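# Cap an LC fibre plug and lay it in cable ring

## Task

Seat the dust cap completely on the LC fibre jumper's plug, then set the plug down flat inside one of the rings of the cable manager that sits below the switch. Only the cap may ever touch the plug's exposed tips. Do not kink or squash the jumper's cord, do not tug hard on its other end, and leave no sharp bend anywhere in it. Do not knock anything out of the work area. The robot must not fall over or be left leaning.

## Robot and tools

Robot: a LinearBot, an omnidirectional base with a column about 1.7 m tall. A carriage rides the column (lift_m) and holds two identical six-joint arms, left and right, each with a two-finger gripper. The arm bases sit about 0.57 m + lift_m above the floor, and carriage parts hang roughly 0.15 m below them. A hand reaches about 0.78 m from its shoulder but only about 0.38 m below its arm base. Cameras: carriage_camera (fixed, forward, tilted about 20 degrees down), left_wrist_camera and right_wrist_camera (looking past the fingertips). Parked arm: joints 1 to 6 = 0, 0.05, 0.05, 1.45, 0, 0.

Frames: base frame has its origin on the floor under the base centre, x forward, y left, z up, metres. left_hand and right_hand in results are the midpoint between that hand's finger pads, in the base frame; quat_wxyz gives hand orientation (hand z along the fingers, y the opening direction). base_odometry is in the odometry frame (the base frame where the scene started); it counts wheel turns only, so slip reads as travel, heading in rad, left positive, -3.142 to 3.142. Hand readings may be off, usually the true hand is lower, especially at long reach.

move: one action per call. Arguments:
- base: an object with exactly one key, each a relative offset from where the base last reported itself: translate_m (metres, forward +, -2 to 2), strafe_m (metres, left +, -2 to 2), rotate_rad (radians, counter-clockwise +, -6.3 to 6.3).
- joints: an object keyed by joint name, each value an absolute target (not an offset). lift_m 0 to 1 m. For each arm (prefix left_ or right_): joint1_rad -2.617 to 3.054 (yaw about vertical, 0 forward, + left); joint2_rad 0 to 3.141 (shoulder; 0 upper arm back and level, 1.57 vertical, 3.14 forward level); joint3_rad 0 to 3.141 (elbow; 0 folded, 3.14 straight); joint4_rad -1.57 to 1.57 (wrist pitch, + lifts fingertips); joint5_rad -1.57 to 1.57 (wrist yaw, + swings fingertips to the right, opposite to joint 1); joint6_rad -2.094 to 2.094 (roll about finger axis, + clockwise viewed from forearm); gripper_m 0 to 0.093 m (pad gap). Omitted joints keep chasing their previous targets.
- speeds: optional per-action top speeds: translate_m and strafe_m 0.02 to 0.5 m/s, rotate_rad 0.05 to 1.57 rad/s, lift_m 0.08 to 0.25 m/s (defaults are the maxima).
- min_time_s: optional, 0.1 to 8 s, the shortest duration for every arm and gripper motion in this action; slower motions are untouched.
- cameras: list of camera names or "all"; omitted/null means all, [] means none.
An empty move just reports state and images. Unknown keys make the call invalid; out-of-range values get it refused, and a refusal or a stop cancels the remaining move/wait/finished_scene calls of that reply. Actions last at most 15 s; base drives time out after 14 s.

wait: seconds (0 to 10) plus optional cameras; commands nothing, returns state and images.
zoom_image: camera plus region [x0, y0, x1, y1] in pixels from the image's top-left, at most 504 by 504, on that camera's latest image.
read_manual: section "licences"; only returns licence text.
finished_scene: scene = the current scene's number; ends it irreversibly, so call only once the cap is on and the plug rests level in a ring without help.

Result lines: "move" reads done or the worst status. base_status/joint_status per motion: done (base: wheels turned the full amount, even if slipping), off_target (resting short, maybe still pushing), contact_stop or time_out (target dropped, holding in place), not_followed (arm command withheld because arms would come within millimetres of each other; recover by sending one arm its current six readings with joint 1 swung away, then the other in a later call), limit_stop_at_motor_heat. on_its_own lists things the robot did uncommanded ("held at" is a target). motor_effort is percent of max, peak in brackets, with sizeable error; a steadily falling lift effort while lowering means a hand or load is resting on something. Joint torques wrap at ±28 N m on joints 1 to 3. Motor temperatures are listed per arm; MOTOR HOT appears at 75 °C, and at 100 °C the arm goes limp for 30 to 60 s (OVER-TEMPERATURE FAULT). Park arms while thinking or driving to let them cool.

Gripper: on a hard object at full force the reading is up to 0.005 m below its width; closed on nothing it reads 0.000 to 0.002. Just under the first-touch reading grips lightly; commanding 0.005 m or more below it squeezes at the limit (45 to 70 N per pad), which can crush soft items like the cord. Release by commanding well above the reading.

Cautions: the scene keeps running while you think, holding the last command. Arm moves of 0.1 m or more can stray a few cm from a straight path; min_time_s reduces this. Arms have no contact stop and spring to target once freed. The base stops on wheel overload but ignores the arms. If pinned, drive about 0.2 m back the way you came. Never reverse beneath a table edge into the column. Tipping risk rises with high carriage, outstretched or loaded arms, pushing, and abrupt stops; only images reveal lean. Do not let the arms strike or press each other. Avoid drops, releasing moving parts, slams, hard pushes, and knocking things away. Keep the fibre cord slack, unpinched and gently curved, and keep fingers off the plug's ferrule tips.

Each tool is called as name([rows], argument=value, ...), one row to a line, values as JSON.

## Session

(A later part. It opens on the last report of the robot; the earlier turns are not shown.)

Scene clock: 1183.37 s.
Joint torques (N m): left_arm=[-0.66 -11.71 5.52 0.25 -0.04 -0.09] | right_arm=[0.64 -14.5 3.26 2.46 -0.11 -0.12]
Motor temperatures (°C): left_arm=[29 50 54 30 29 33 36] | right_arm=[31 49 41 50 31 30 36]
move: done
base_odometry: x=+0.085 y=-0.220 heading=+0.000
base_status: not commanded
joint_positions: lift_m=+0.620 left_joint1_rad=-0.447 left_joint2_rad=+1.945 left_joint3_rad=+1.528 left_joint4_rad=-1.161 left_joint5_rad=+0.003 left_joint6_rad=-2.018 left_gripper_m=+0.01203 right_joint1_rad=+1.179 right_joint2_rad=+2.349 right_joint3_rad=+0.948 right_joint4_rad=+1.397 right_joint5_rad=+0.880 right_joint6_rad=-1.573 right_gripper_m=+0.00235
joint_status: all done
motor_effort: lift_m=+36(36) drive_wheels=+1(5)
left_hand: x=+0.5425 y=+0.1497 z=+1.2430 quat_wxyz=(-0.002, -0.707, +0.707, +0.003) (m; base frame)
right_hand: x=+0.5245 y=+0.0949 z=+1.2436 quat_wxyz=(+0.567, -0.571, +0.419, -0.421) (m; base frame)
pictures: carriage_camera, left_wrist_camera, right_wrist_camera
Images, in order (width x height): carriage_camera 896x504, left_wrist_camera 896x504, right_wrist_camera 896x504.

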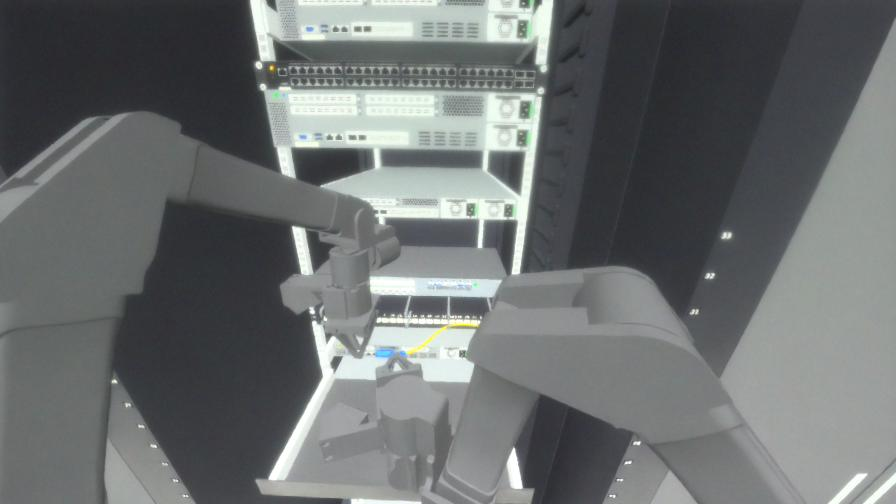

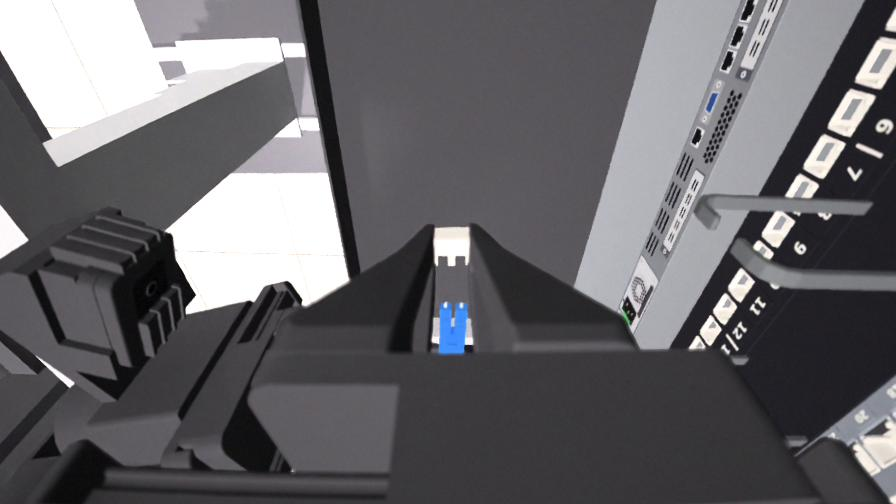

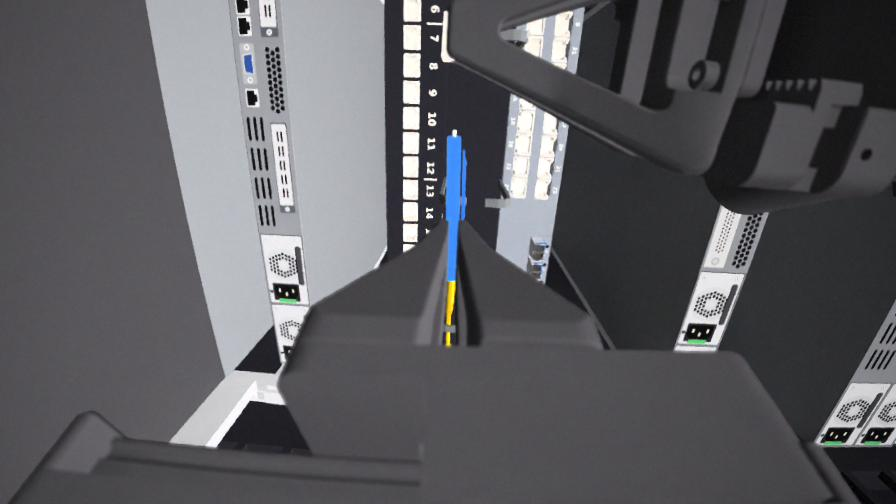

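zoom_image(camera="left_wrist_camera", region=[400, 210, 510, 360])

zoom_image(camera="right_wrist_camera", region=[400, 0, 540, 150])

zoom_image(camera="right_wrist_camera", region=[420, 120, 500, 240])

Scaled by 3.360 from the camera's 896x504 image, which has a finer 1280x720 frame.

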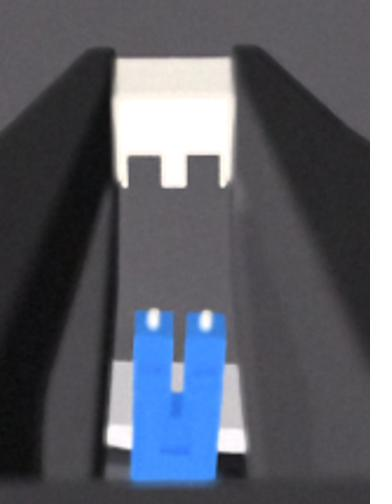

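Scaled by 3.360 from the camera's 896x504 image, which has a finer 1280x720 frame.

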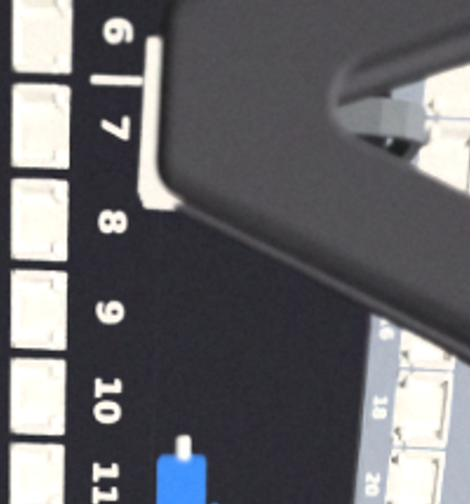

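Scaled by 4.200 from the camera's 896x504 image, which has a finer 1280x720 frame.

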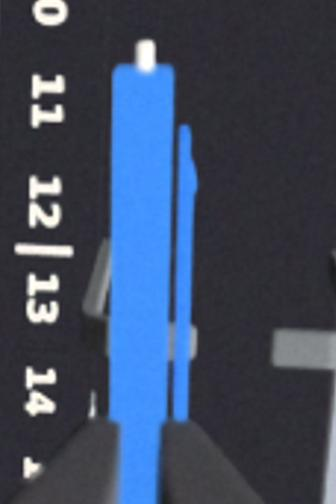

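zoom_image(camera="right_wrist_camera", region=[430, 0, 480, 70])

zoom_image(camera="left_wrist_camera", region=[425, 215, 480, 290])

Scaled by 7.200 from the camera's 896x504 image, which has a finer 1280x720 frame.

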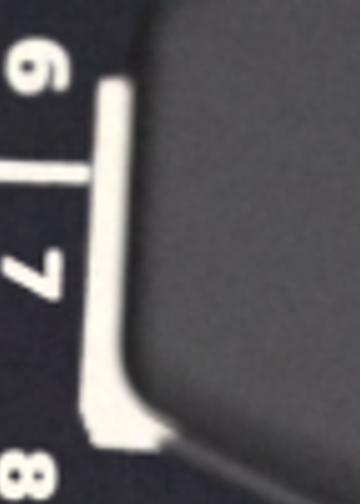

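Scaled by 6.720 from the camera's 896x504 image, which has a finer 1280x720 frame.

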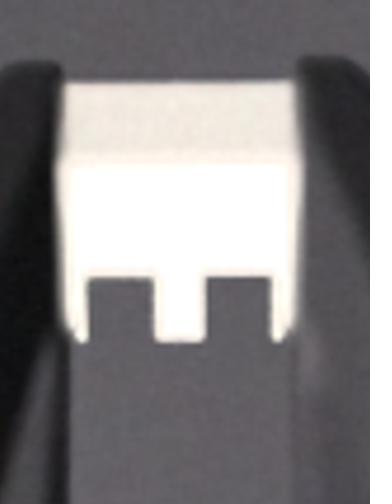

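move(joints={"left_joint1_rad": -0.4325, "left_joint2_rad": 1.892, "left_joint3_rad": 1.492, "left_joint4_rad": -1.107, "left_joint5_rad": 0.064, "left_joint6_rad": -1.983}, min_time_s=2.5)

zoom_image(camera="left_wrist_camera", region=[400, 210, 510, 360])

zoom_image(camera="right_wrist_camera", region=[420, 10, 520, 150])

Scene clock: 1264.03 s.
Joint torques (N m): left_arm=[0.87 -11.64 5.57 0.32 0.13 0.11] | right_arm=[0.58 -14.46 3.34 2.44 -0.1 -0.12]
Motor temperatures (°C): left_arm=[29 61 51 30 29 33 36] | right_arm=[31 61 39 52 31 30 36]
move: done
base_odometry: x=+0.085 y=-0.220 heading=+0.000
base_status: not commanded
joint_positions: lift_m=+0.620 left_joint1_rad=-0.443 left_joint2_rad=+1.930 left_joint3_rad=+1.506 left_joint4_rad=-1.121 left_joint5_rad=+0.051 left_joint6_rad=-1.994 left_gripper_m=+0.01203 right_joint1_rad=+1.179 right_joint2_rad=+2.349 right_joint3_rad=+0.947 right_joint4_rad=+1.398 right_joint5_rad=+0.879 right_joint6_rad=-1.573 right_gripper_m=+0.00235
joint_status: all done
motor_effort: lift_m=+36(36) drive_wheels=+6(6)
left_hand: x=+0.5434 y=+0.1416 z=+1.2432 quat_wxyz=(-0.019, -0.700, +0.714, -0.021) (m; base frame)
right_hand: x=+0.5244 y=+0.0949 z=+1.2437 quat_wxyz=(+0.568, -0.570, +0.419, -0.420) (m; base frame)
pictures: carriage_camera, left_wrist_camera, right_wrist_camera
Images, in order (width x height): carriage_camera 896x504, left_wrist_camera 896x504, right_wrist_camera 896x504.

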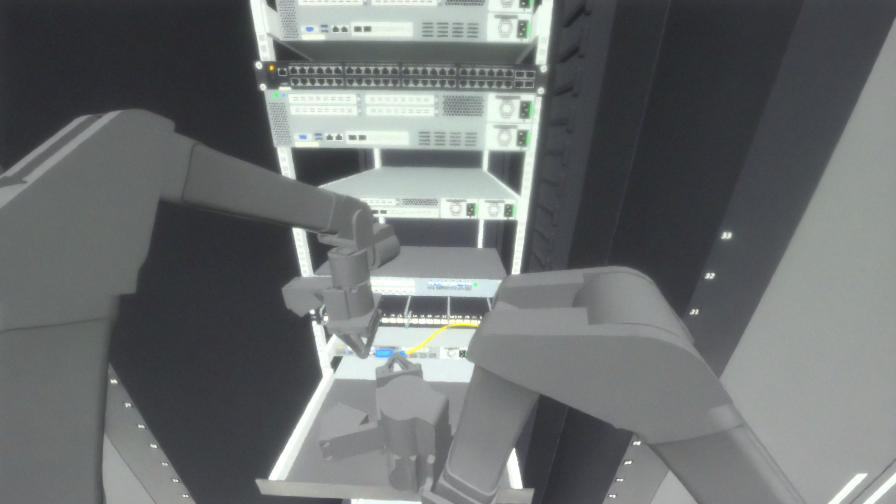

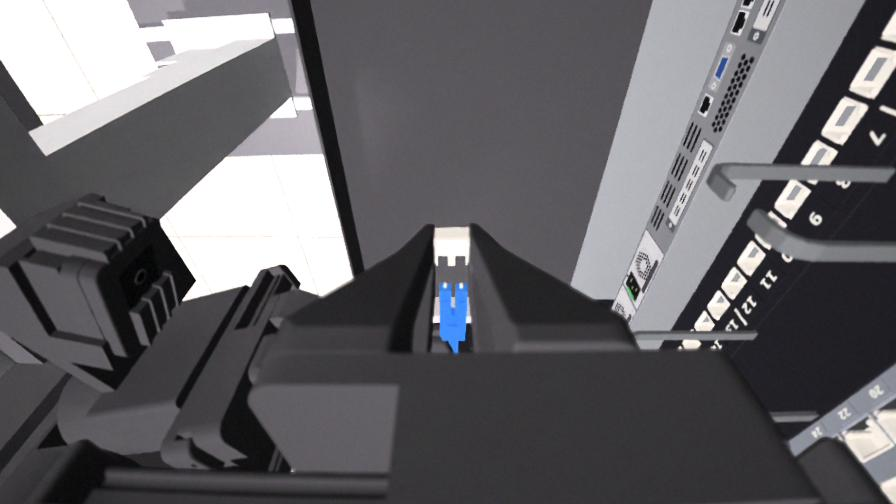

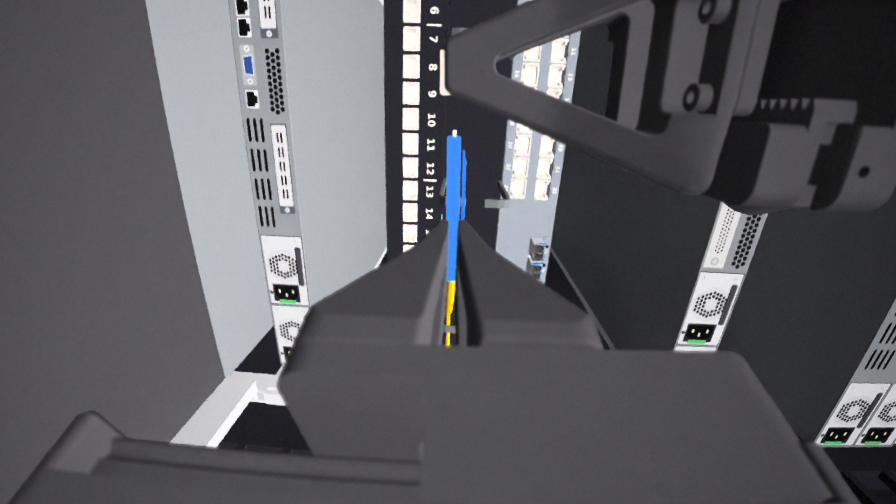

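Scaled by 3.360 from the camera's 896x504 image, which has a finer 1280x720 frame.

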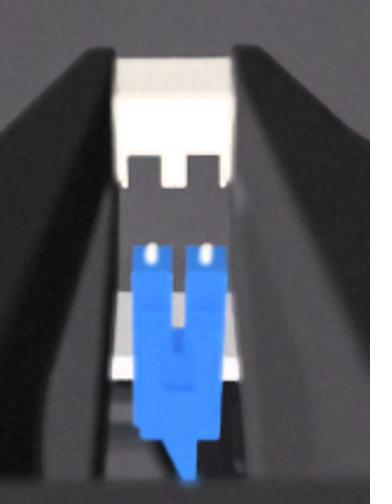

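Scaled by 3.600 from the camera's 896x504 image, which has a finer 1280x720 frame.

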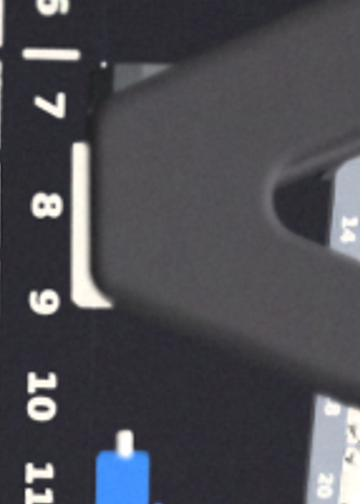

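move(joints={"left_joint1_rad": -0.460, "left_joint2_rad": 1.953, "left_joint3_rad": 1.553, "left_joint4_rad": -1.143, "left_joint5_rad": 0.066, "left_joint6_rad": -2.016}, min_time_s=3, cameras=["left_wrist_camera", "right_wrist_camera"])

zoom_image(camera="left_wrist_camera", region=[400, 210, 510, 360])

zoom_image(camera="right_wrist_camera", region=[420, 20, 520, 160])

Scene clock: 1285.87 s.
Joint torques (N m): left_arm=[-0.65 -7.49 9.69 0.02 0.13 -0.09] | right_arm=[0.61 -14.46 3.34 2.44 -0.1 -0.12]
Motor temperatures (°C): left_arm=[29 58 50 30 29 33 36] | right_arm=[31 62 39 52 31 30 36]
move: done
base_odometry: x=+0.085 y=-0.220 heading=+0.000
base_status: not commanded
joint_positions: lift_m=+0.620 left_joint1_rad=-0.451 left_joint2_rad=+1.939 left_joint3_rad=+1.520 left_joint4_rad=-1.130 left_joint5_rad=+0.053 left_joint6_rad=-2.005 left_gripper_m=+0.01203 right_joint1_rad=+1.179 right_joint2_rad=+2.349 right_joint3_rad=+0.947 right_joint4_rad=+1.399 right_joint5_rad=+0.879 right_joint6_rad=-1.573 right_gripper_m=+0.00235
joint_status: all done
motor_effort: lift_m=+36(36) drive_wheels=+5(7)
left_hand: x=+0.5429 y=+0.1379 z=+1.2433 quat_wxyz=(-0.022, -0.700, +0.713, -0.019) (m; base frame)
right_hand: x=+0.5244 y=+0.0949 z=+1.2438 quat_wxyz=(+0.568, -0.570, +0.419, -0.420) (m; base frame)
pictures: left_wrist_camera, right_wrist_camera
Images, in order (width x height): left_wrist_camera 896x504, right_wrist_camera 896x504.

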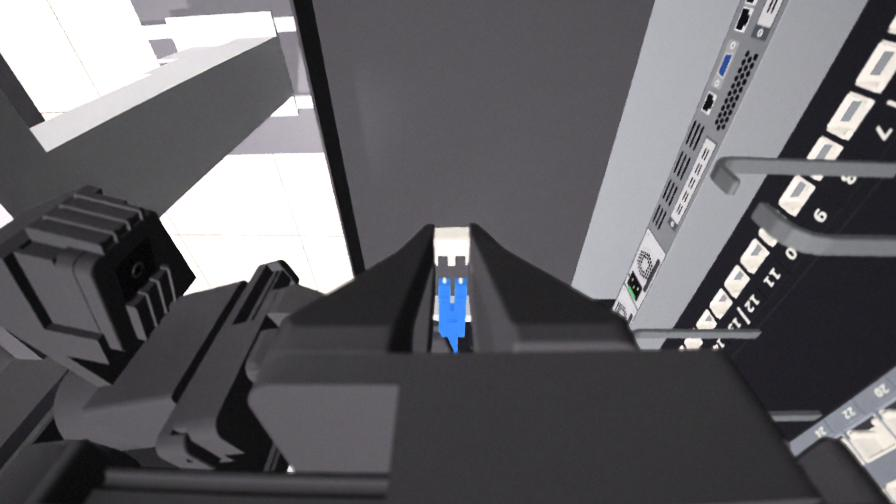

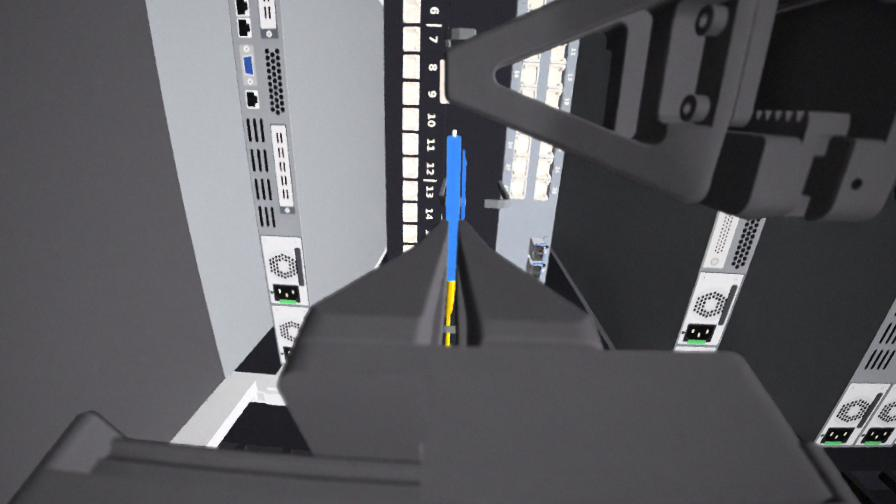

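Scaled by 3.360 from the camera's 896x504 image, which has a finer 1280x720 frame.

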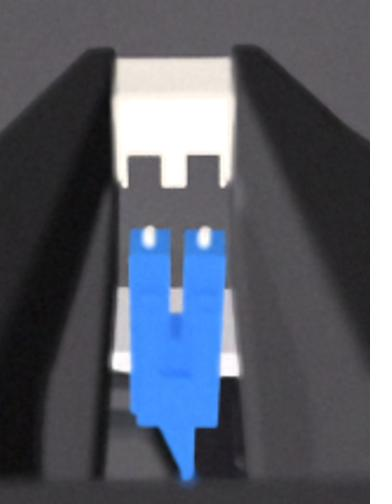

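Scaled by 3.600 from the camera's 896x504 image, which has a finer 1280x720 frame.

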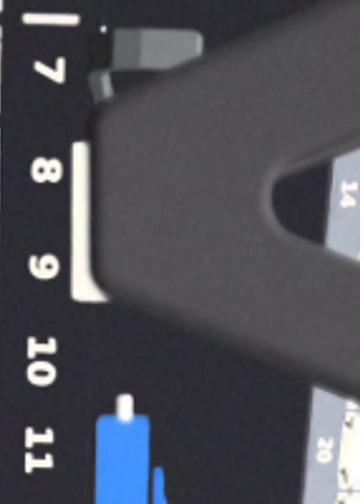

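move(joints={"left_joint1_rad": -0.4703, "left_joint2_rad": 1.9574, "left_joint3_rad": 1.5629, "left_joint4_rad": -1.1447, "left_joint5_rad": 0.066, "left_joint6_rad": -2.0248}, min_time_s=3, cameras=["left_wrist_camera", "right_wrist_camera"])

zoom_image(camera="left_wrist_camera", region=[400, 210, 510, 360])

zoom_image(camera="right_wrist_camera", region=[420, 40, 500, 160])

Scene clock: 1325.33 s.
Joint torques (N m): left_arm=[-0.62 -7.53 9.7 0.04 0.13 -0.09] | right_arm=[0.61 -14.49 3.34 2.44 -0.1 -0.12]
Motor temperatures (°C): left_arm=[29 54 53 30 29 33 36] | right_arm=[31 63 39 53 31 30 36]
move: done
base_odometry: x=+0.085 y=-0.220 heading=+0.000
base_status: not commanded
joint_positions: lift_m=+0.620 left_joint1_rad=-0.462 left_joint2_rad=+1.944 left_joint3_rad=+1.530 left_joint4_rad=-1.134 left_joint5_rad=+0.054 left_joint6_rad=-2.014 left_gripper_m=+0.01203 right_joint1_rad=+1.179 right_joint2_rad=+2.349 right_joint3_rad=+0.947 right_joint4_rad=+1.399 right_joint5_rad=+0.878 right_joint6_rad=-1.573 right_gripper_m=+0.00235
joint_status: all done
motor_effort: lift_m=+36(36) drive_wheels=+3(5)
left_hand: x=+0.5427 y=+0.1335 z=+1.2442 quat_wxyz=(-0.022, -0.700, +0.714, -0.020) (m; base frame)
right_hand: x=+0.5244 y=+0.0950 z=+1.2438 quat_wxyz=(+0.568, -0.570, +0.419, -0.420) (m; base frame)
pictures: left_wrist_camera, right_wrist_camera
Images, in order (width x height): left_wrist_camera 896x504, right_wrist_camera 896x504.

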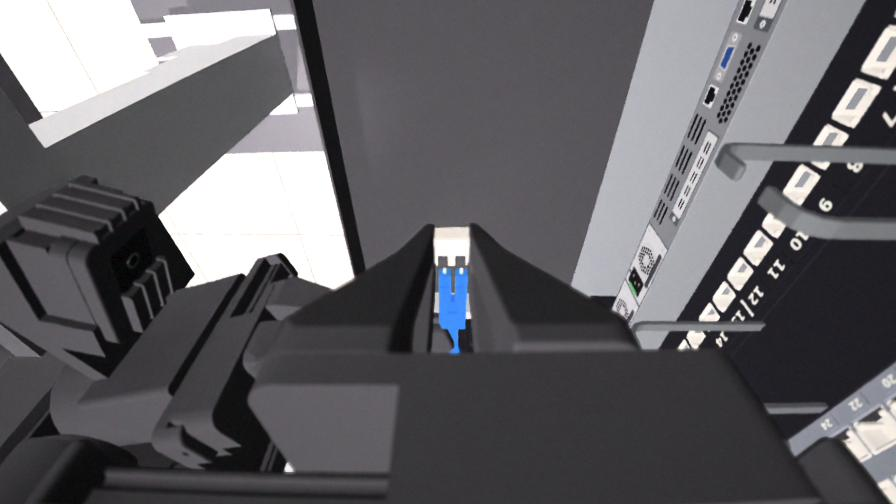

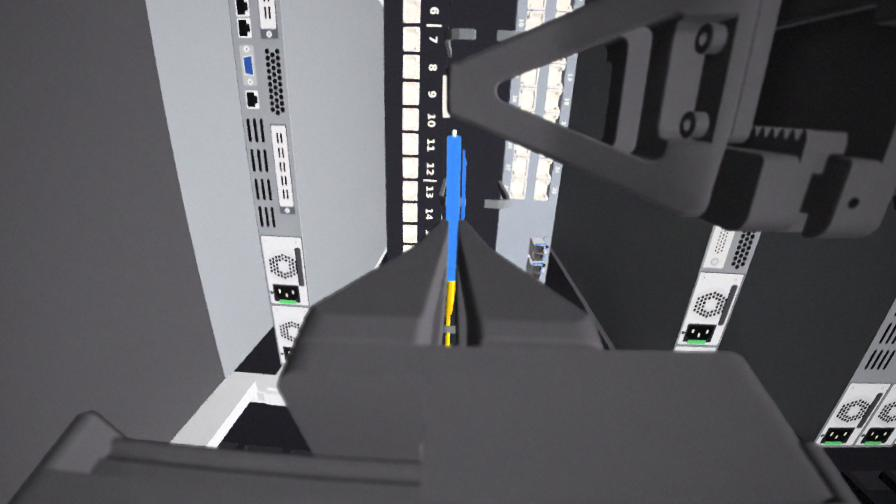

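Scaled by 3.360 from the camera's 896x504 image, which has a finer 1280x720 frame.

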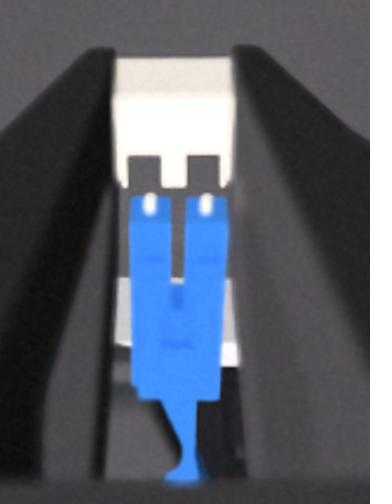

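Scaled by 4.200 from the camera's 896x504 image, which has a finer 1280x720 frame.

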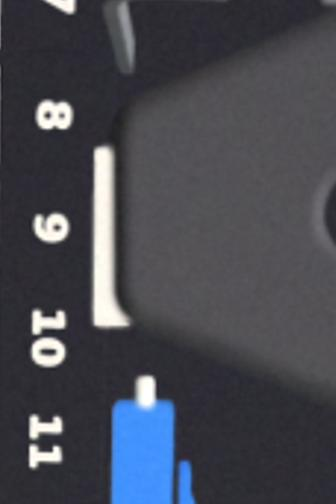

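move(joints={"left_joint1_rad": -0.4797, "left_joint2_rad": 1.9631, "left_joint3_rad": 1.5732, "left_joint4_rad": -1.1447, "left_joint5_rad": 0.066, "left_joint6_rad": -2.0347}, min_time_s=3, cameras=["left_wrist_camera", "right_wrist_camera"])

zoom_image(camera="left_wrist_camera", region=[410, 210, 500, 330])

zoom_image(camera="right_wrist_camera", region=[430, 50, 490, 150])

Scene clock: 1346.53 s.
Joint torques (N m): left_arm=[-0.64 -7.54 9.73 0.07 0.13 -0.09] | right_arm=[0.61 -14.49 3.34 2.44 -0.1 -0.12]
Motor temperatures (°C): left_arm=[29 54 54 30 29 33 36] | right_arm=[31 63 39 53 31 30 36]
move: done
base_odometry: x=+0.085 y=-0.220 heading=+0.000
base_status: not commanded
joint_positions: lift_m=+0.620 left_joint1_rad=-0.471 left_joint2_rad=+1.949 left_joint3_rad=+1.540 left_joint4_rad=-1.135 left_joint5_rad=+0.054 left_joint6_rad=-2.024 left_gripper_m=+0.01203 right_joint1_rad=+1.179 right_joint2_rad=+2.349 right_joint3_rad=+0.947 right_joint4_rad=+1.399 right_joint5_rad=+0.878 right_joint6_rad=-1.573 right_gripper_m=+0.00235
joint_status: all done
motor_effort: lift_m=+36(36) drive_wheels=+3(5)
left_hand: x=+0.5432 y=+0.1295 z=+1.2448 quat_wxyz=(-0.021, -0.700, +0.713, -0.021) (m; base frame)
right_hand: x=+0.5244 y=+0.0950 z=+1.2438 quat_wxyz=(+0.568, -0.570, +0.419, -0.420) (m; base frame)
pictures: left_wrist_camera, right_wrist_camera
Images, in order (width x height): left_wrist_camera 896x504, right_wrist_camera 896x504.

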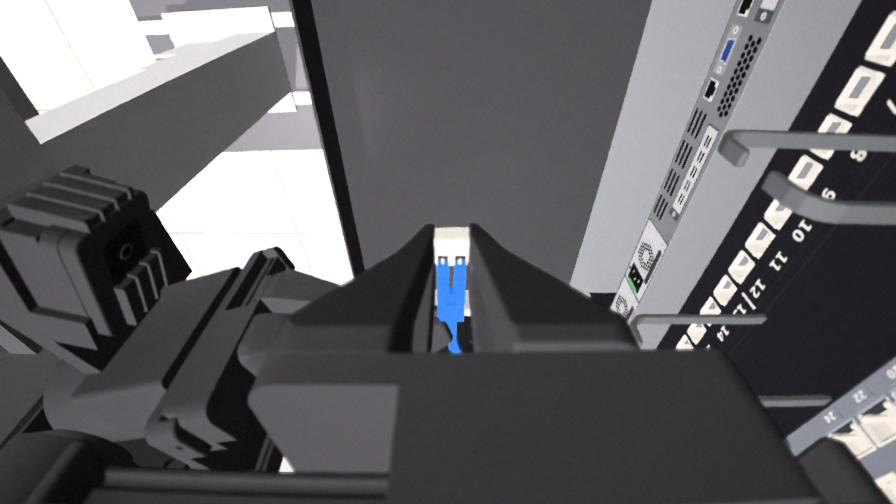

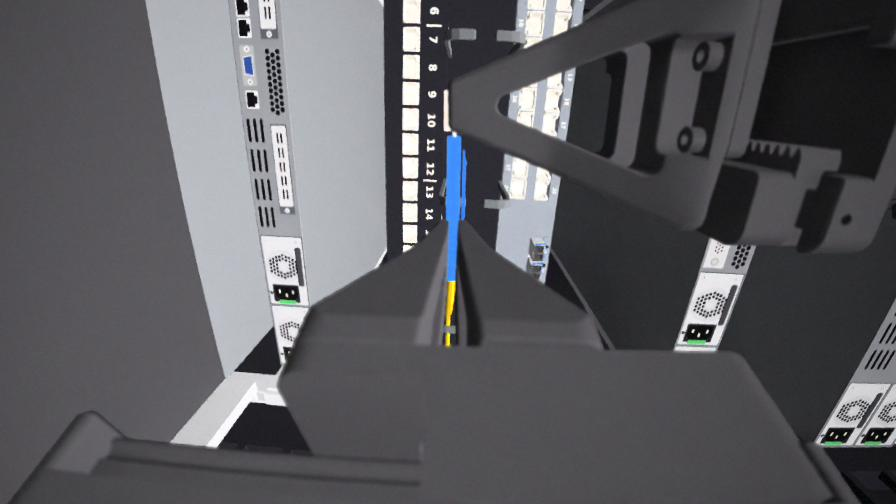

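Scaled by 4.200 from the camera's 896x504 image, which has a finer 1280x720 frame.

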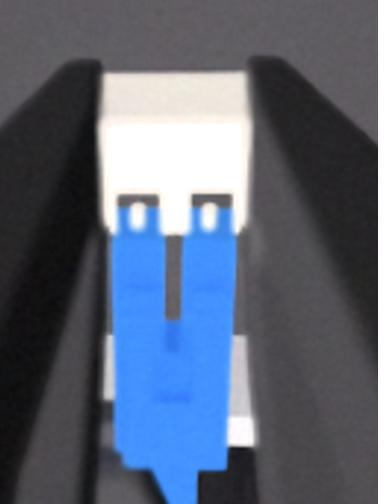

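Scaled by 5.040 from the camera's 896x504 image, which has a finer 1280x720 frame.

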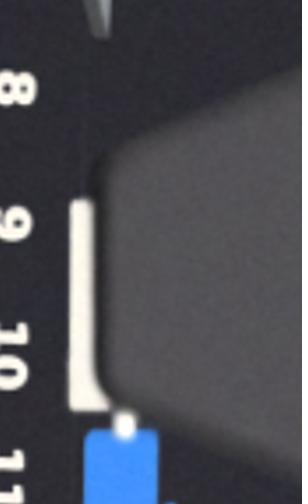

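move(joints={"left_joint1_rad": -0.4893, "left_joint2_rad": 1.970, "left_joint3_rad": 1.5833, "left_joint4_rad": -1.1472, "left_joint5_rad": 0.066, "left_joint6_rad": -2.0443}, min_time_s=3, cameras=["left_wrist_camera", "right_wrist_camera"])

zoom_image(camera="left_wrist_camera", region=[410, 210, 500, 330])

zoom_image(camera="right_wrist_camera", region=[430, 70, 490, 170])

Scene clock: 1365.03 s.
Joint torques (N m): left_arm=[-0.66 -7.49 9.8 0.06 0.12 -0.1] | right_arm=[0.61 -14.48 3.33 2.42 -0.09 -0.12]
Motor temperatures (°C): left_arm=[29 54 55 30 29 33 36] | right_arm=[31 64 39 53 31 30 36]
move: done
base_odometry: x=+0.085 y=-0.220 heading=+0.000
base_status: not commanded
joint_positions: lift_m=+0.620 left_joint1_rad=-0.480 left_joint2_rad=+1.954 left_joint3_rad=+1.549 left_joint4_rad=-1.137 left_joint5_rad=+0.054 left_joint6_rad=-2.033 left_gripper_m=+0.01203 right_joint1_rad=+1.179 right_joint2_rad=+2.349 right_joint3_rad=+0.947 right_joint4_rad=+1.401 right_joint5_rad=+0.878 right_joint6_rad=-1.573 right_gripper_m=+0.00235
joint_status: all done
motor_effort: lift_m=+36(36) drive_wheels=+2(6)
left_hand: x=+0.5433 y=+0.1254 z=+1.2454 quat_wxyz=(-0.021, -0.700, +0.713, -0.022) (m; base frame)
right_hand: x=+0.5244 y=+0.0950 z=+1.2441 quat_wxyz=(+0.569, -0.570, +0.419, -0.420) (m; base frame)
pictures: left_wrist_camera, right_wrist_camera
Images, in order (width x height): left_wrist_camera 896x504, right_wrist_camera 896x504.

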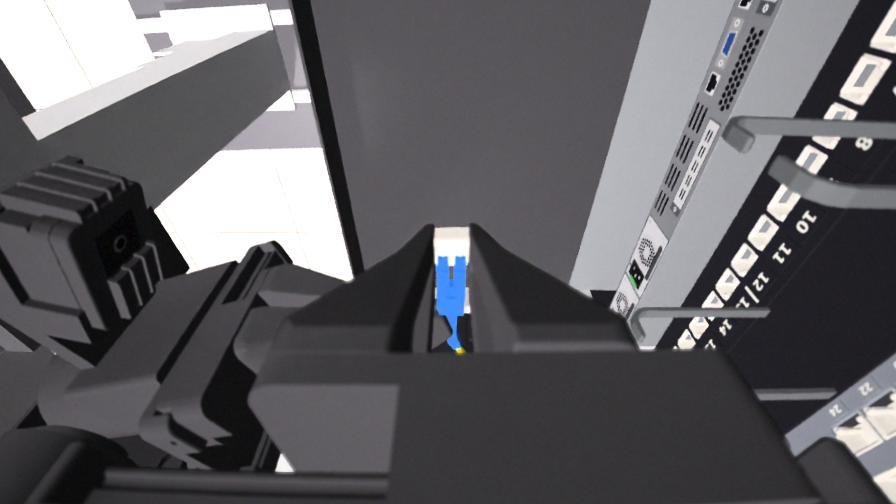

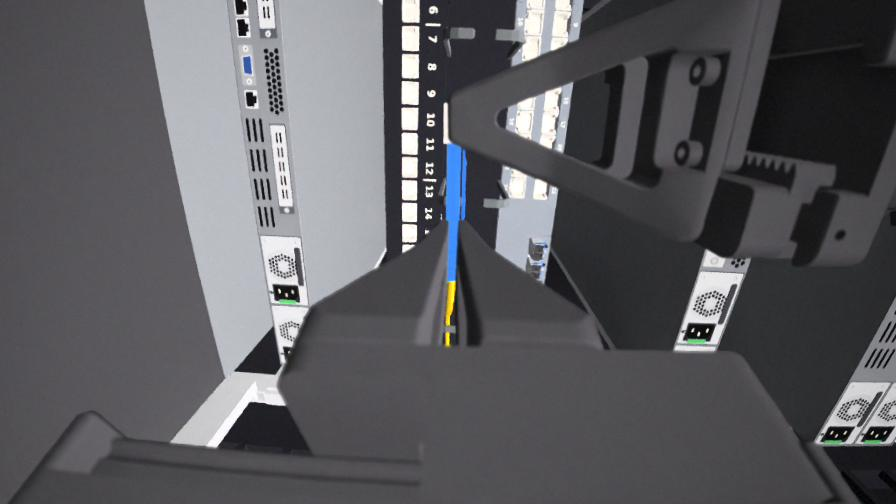

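Scaled by 4.200 from the camera's 896x504 image, which has a finer 1280x720 frame.

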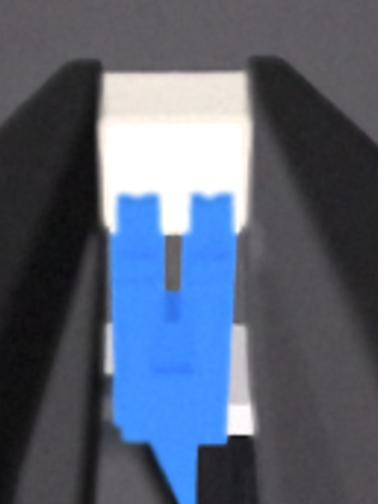

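Scaled by 5.040 from the camera's 896x504 image, which has a finer 1280x720 frame.

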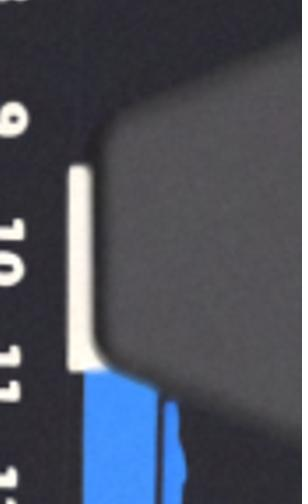

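move(joints={"left_joint1_rad": -0.4966, "left_joint2_rad": 1.9762, "left_joint3_rad": 1.589, "left_joint4_rad": -1.1491, "left_joint5_rad": 0.066, "left_joint6_rad": -2.0516}, min_time_s=3, cameras=["left_wrist_camera", "right_wrist_camera"])

zoom_image(camera="left_wrist_camera", region=[410, 210, 500, 330])

zoom_image(camera="right_wrist_camera", region=[430, 70, 490, 170])

Scene clock: 1383.40 s.
Joint torques (N m): left_arm=[-0.91 -7.39 9.96 0.04 0.12 -0.08] | right_arm=[0.61 -14.48 3.33 2.43 -0.1 -0.11]
Motor temperatures (°C): left_arm=[29 53 57 30 29 33 37] | right_arm=[31 64 38 53 31 30 36]
move: done
base_odometry: x=+0.085 y=-0.220 heading=+0.000
base_status: not commanded
joint_positions: lift_m=+0.620 left_joint1_rad=-0.485 left_joint2_rad=+1.960 left_joint3_rad=+1.553 left_joint4_rad=-1.138 left_joint5_rad=+0.054 left_joint6_rad=-2.041 left_gripper_m=+0.01203 right_joint1_rad=+1.179 right_joint2_rad=+2.349 right_joint3_rad=+0.947 right_joint4_rad=+1.400 right_joint5_rad=+0.878 right_joint6_rad=-1.574 right_gripper_m=+0.00235
joint_status: all done
motor_effort: lift_m=+36(36) drive_wheels=+1(5)
left_hand: x=+0.5429 y=+0.1239 z=+1.2443 quat_wxyz=(-0.022, -0.701, +0.712, -0.020) (m; base frame)
right_hand: x=+0.5244 y=+0.0950 z=+1.2439 quat_wxyz=(+0.568, -0.570, +0.419, -0.420) (m; base frame)
pictures: left_wrist_camera, right_wrist_camera
Images, in order (width x height): left_wrist_camera 896x504, right_wrist_camera 896x504.

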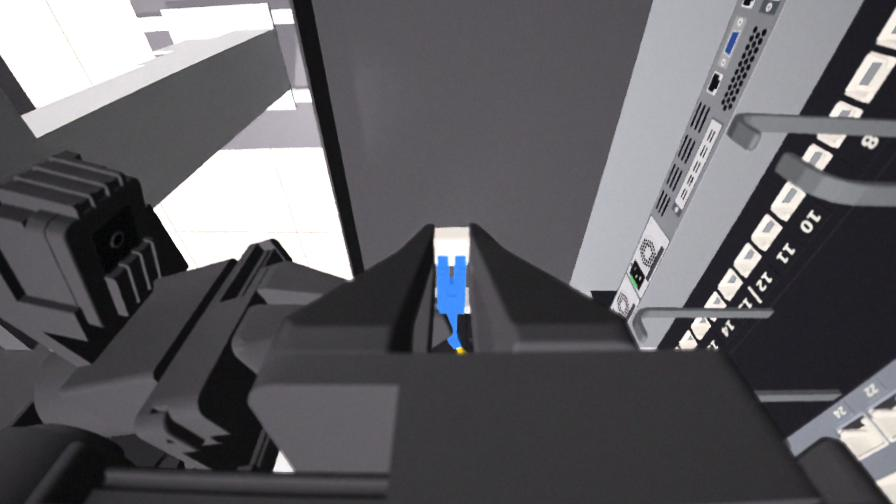

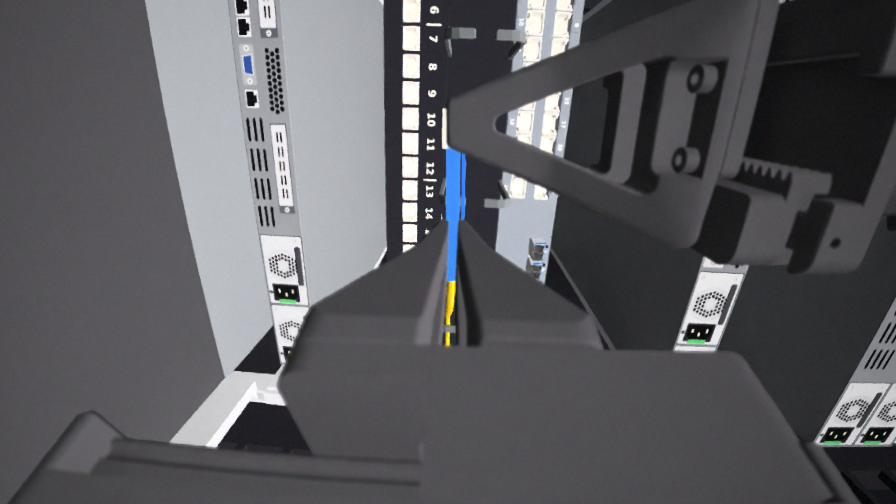

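Scaled by 4.200 from the camera's 896x504 image, which has a finer 1280x720 frame.

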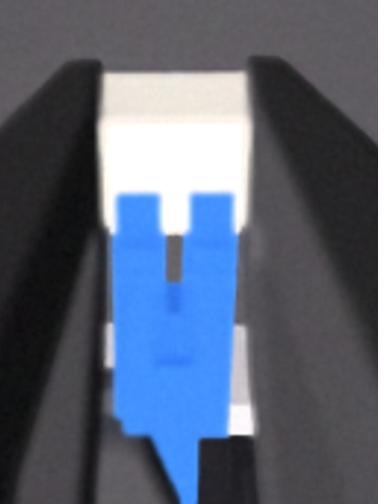

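Scaled by 5.040 from the camera's 896x504 image, which has a finer 1280x720 frame.

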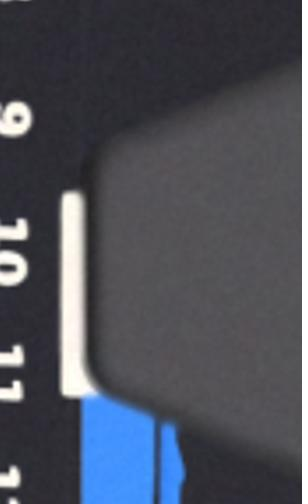

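move(joints={"left_joint1_rad": -0.5045, "left_joint2_rad": 1.9805, "left_joint3_rad": 1.600, "left_joint4_rad": -1.152, "left_joint5_rad": 0.066, "left_joint6_rad": -2.0589}, min_time_s=3, cameras=["left_wrist_camera", "right_wrist_camera"])

zoom_image(camera="left_wrist_camera", region=[410, 210, 500, 330])

zoom_image(camera="right_wrist_camera", region=[430, 70, 490, 170])

Scene clock: 1395.20 s.
Joint torques (N m): left_arm=[-1.26 -7.75 9.89 0.11 0.14 -0.1] | right_arm=[0.61 -14.48 3.34 2.43 -0.11 -0.11]
Motor temperatures (°C): left_arm=[29 52 56 30 29 33 37] | right_arm=[31 65 38 53 31 30 36]
move: done
base_odometry: x=+0.085 y=-0.220 heading=+0.000
base_status: not commanded
joint_positions: lift_m=+0.620 left_joint1_rad=-0.488 left_joint2_rad=+1.967 left_joint3_rad=+1.565 left_joint4_rad=-1.148 left_joint5_rad=+0.053 left_joint6_rad=-2.048 left_gripper_m=+0.01203 right_joint1_rad=+1.179 right_joint2_rad=+2.349 right_joint3_rad=+0.947 right_joint4_rad=+1.400 right_joint5_rad=+0.880 right_joint6_rad=-1.574 right_gripper_m=+0.00235
joint_status: all done
motor_effort: lift_m=+36(36) drive_wheels=-2(5)
left_hand: x=+0.5429 y=+0.1226 z=+1.2448 quat_wxyz=(-0.022, -0.703, +0.711, -0.018) (m; base frame)
right_hand: x=+0.5245 y=+0.0947 z=+1.2440 quat_wxyz=(+0.568, -0.570, +0.419, -0.421) (m; base frame)
pictures: left_wrist_camera, right_wrist_camera
Images, in order (width x height): left_wrist_camera 896x504, right_wrist_camera 896x504.

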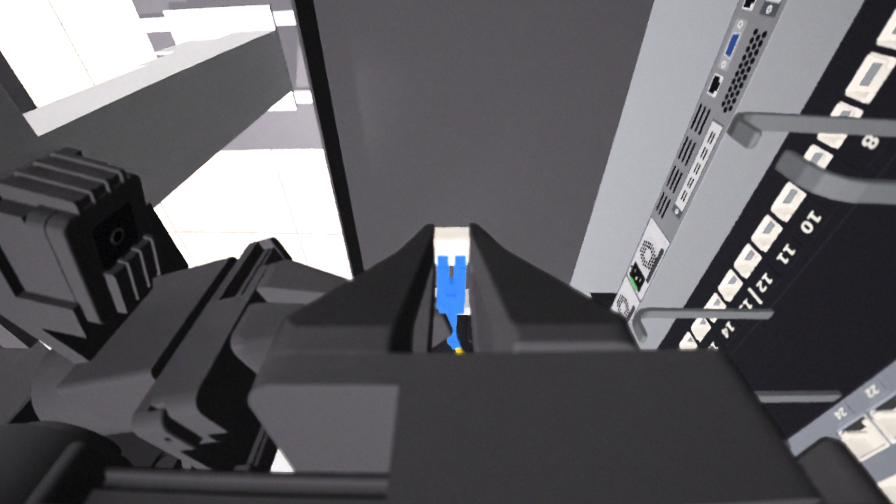

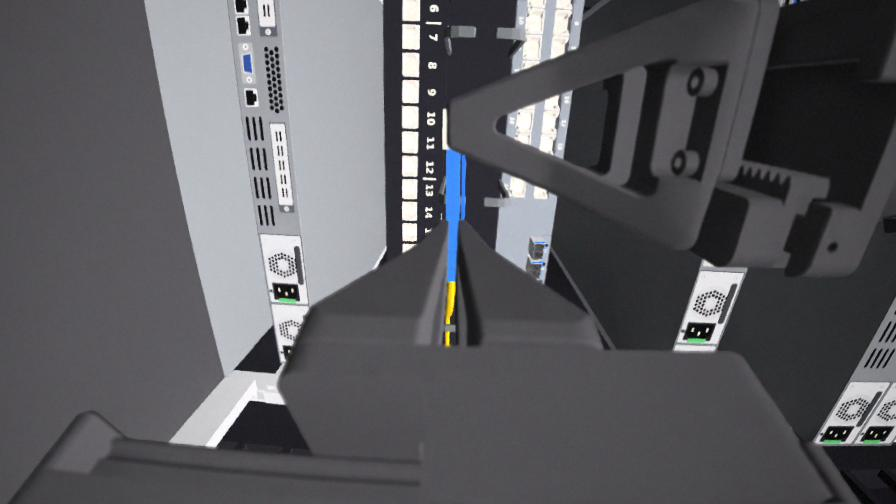

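Scaled by 4.200 from the camera's 896x504 image, which has a finer 1280x720 frame.

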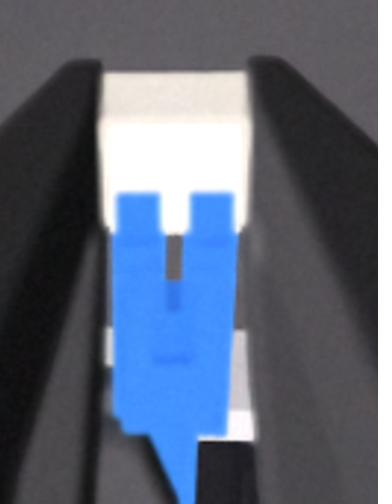

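Scaled by 5.040 from the camera's 896x504 image, which has a finer 1280x720 frame.

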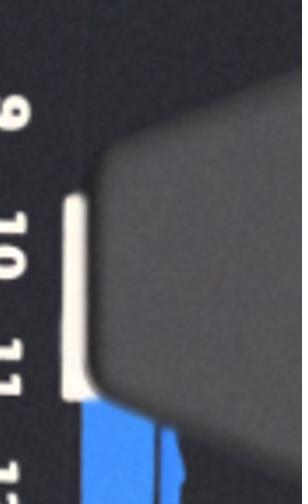

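move(joints={"left_joint1_rad": -0.519, "left_joint2_rad": 1.991, "left_joint3_rad": 1.613, "left_joint4_rad": -1.154, "left_joint5_rad": 0.066, "left_joint6_rad": -2.070}, min_time_s=4, cameras=["left_wrist_camera", "right_wrist_camera"])

zoom_image(camera="left_wrist_camera", region=[410, 210, 500, 330])

zoom_image(camera="right_wrist_camera", region=[430, 70, 490, 170])

Scene clock: 1418.90 s.
Joint torques (N m): left_arm=[-1.52 -7.75 9.98 0.14 0.23 -0.09] | right_arm=[0.61 -14.46 3.67 2.4 -0.19 -0.11]
Motor temperatures (°C): left_arm=[29 53 57 30 29 33 37] | right_arm=[31 65 38 53 31 30 36]
move: done
base_odometry: x=+0.085 y=-0.220 heading=+0.000
base_status: not commanded
joint_positions: lift_m=+0.620 left_joint1_rad=-0.500 left_joint2_rad=+1.977 left_joint3_rad=+1.577 left_joint4_rad=-1.154 left_joint5_rad=+0.041 left_joint6_rad=-2.059 left_gripper_m=+0.01203 right_joint1_rad=+1.179 right_joint2_rad=+2.349 right_joint3_rad=+0.943 right_joint4_rad=+1.402 right_joint5_rad=+0.888 right_joint6_rad=-1.574 right_gripper_m=+0.00235
joint_status: all done
motor_effort: lift_m=+36(36) drive_wheels=-1(5)
left_hand: x=+0.5431 y=+0.1199 z=+1.2441 quat_wxyz=(-0.017, -0.703, +0.711, -0.014) (m; base frame)
right_hand: x=+0.5245 y=+0.0924 z=+1.2431 quat_wxyz=(+0.565, -0.569, +0.421, -0.423) (m; base frame)
pictures: left_wrist_camera, right_wrist_camera
Images, in order (width x height): left_wrist_camera 896x504, right_wrist_camera 896x504.

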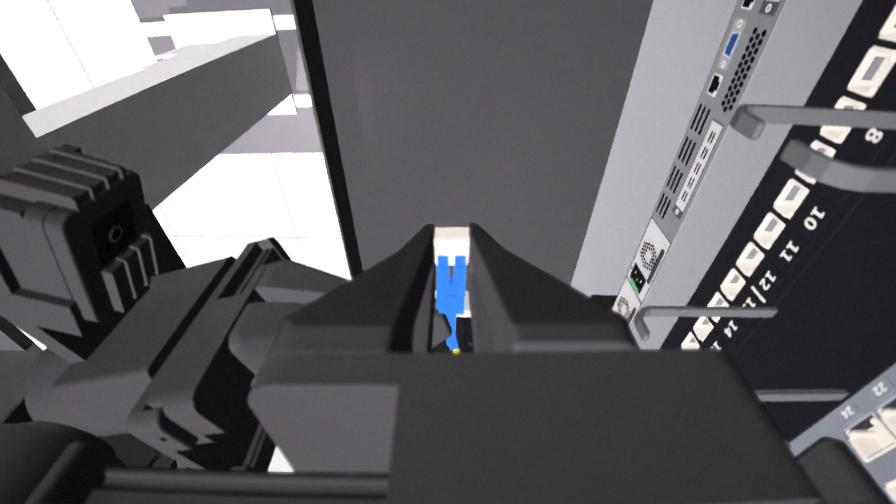

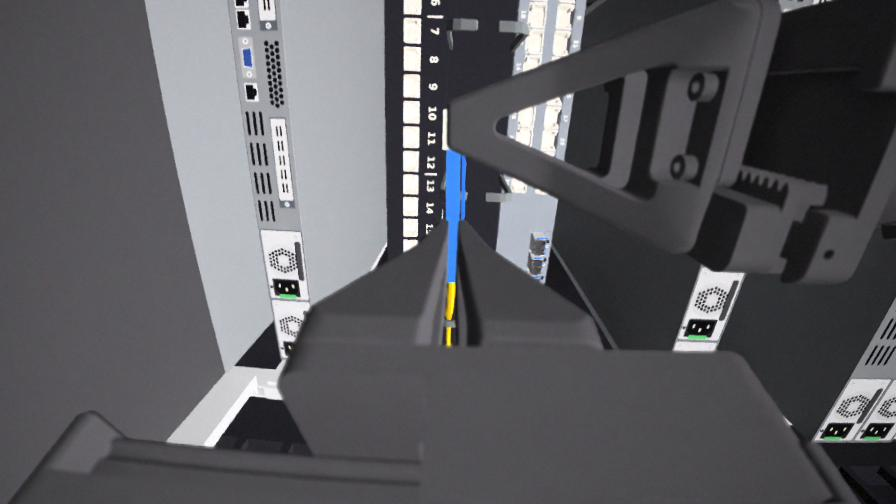

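Scaled by 4.200 from the camera's 896x504 image, which has a finer 1280x720 frame.

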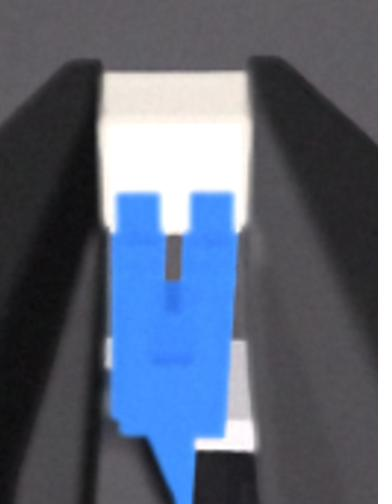

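Scaled by 5.040 from the camera's 896x504 image, which has a finer 1280x720 frame.

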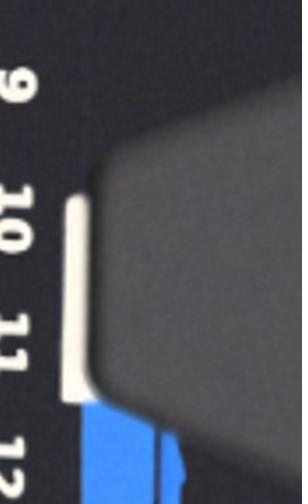

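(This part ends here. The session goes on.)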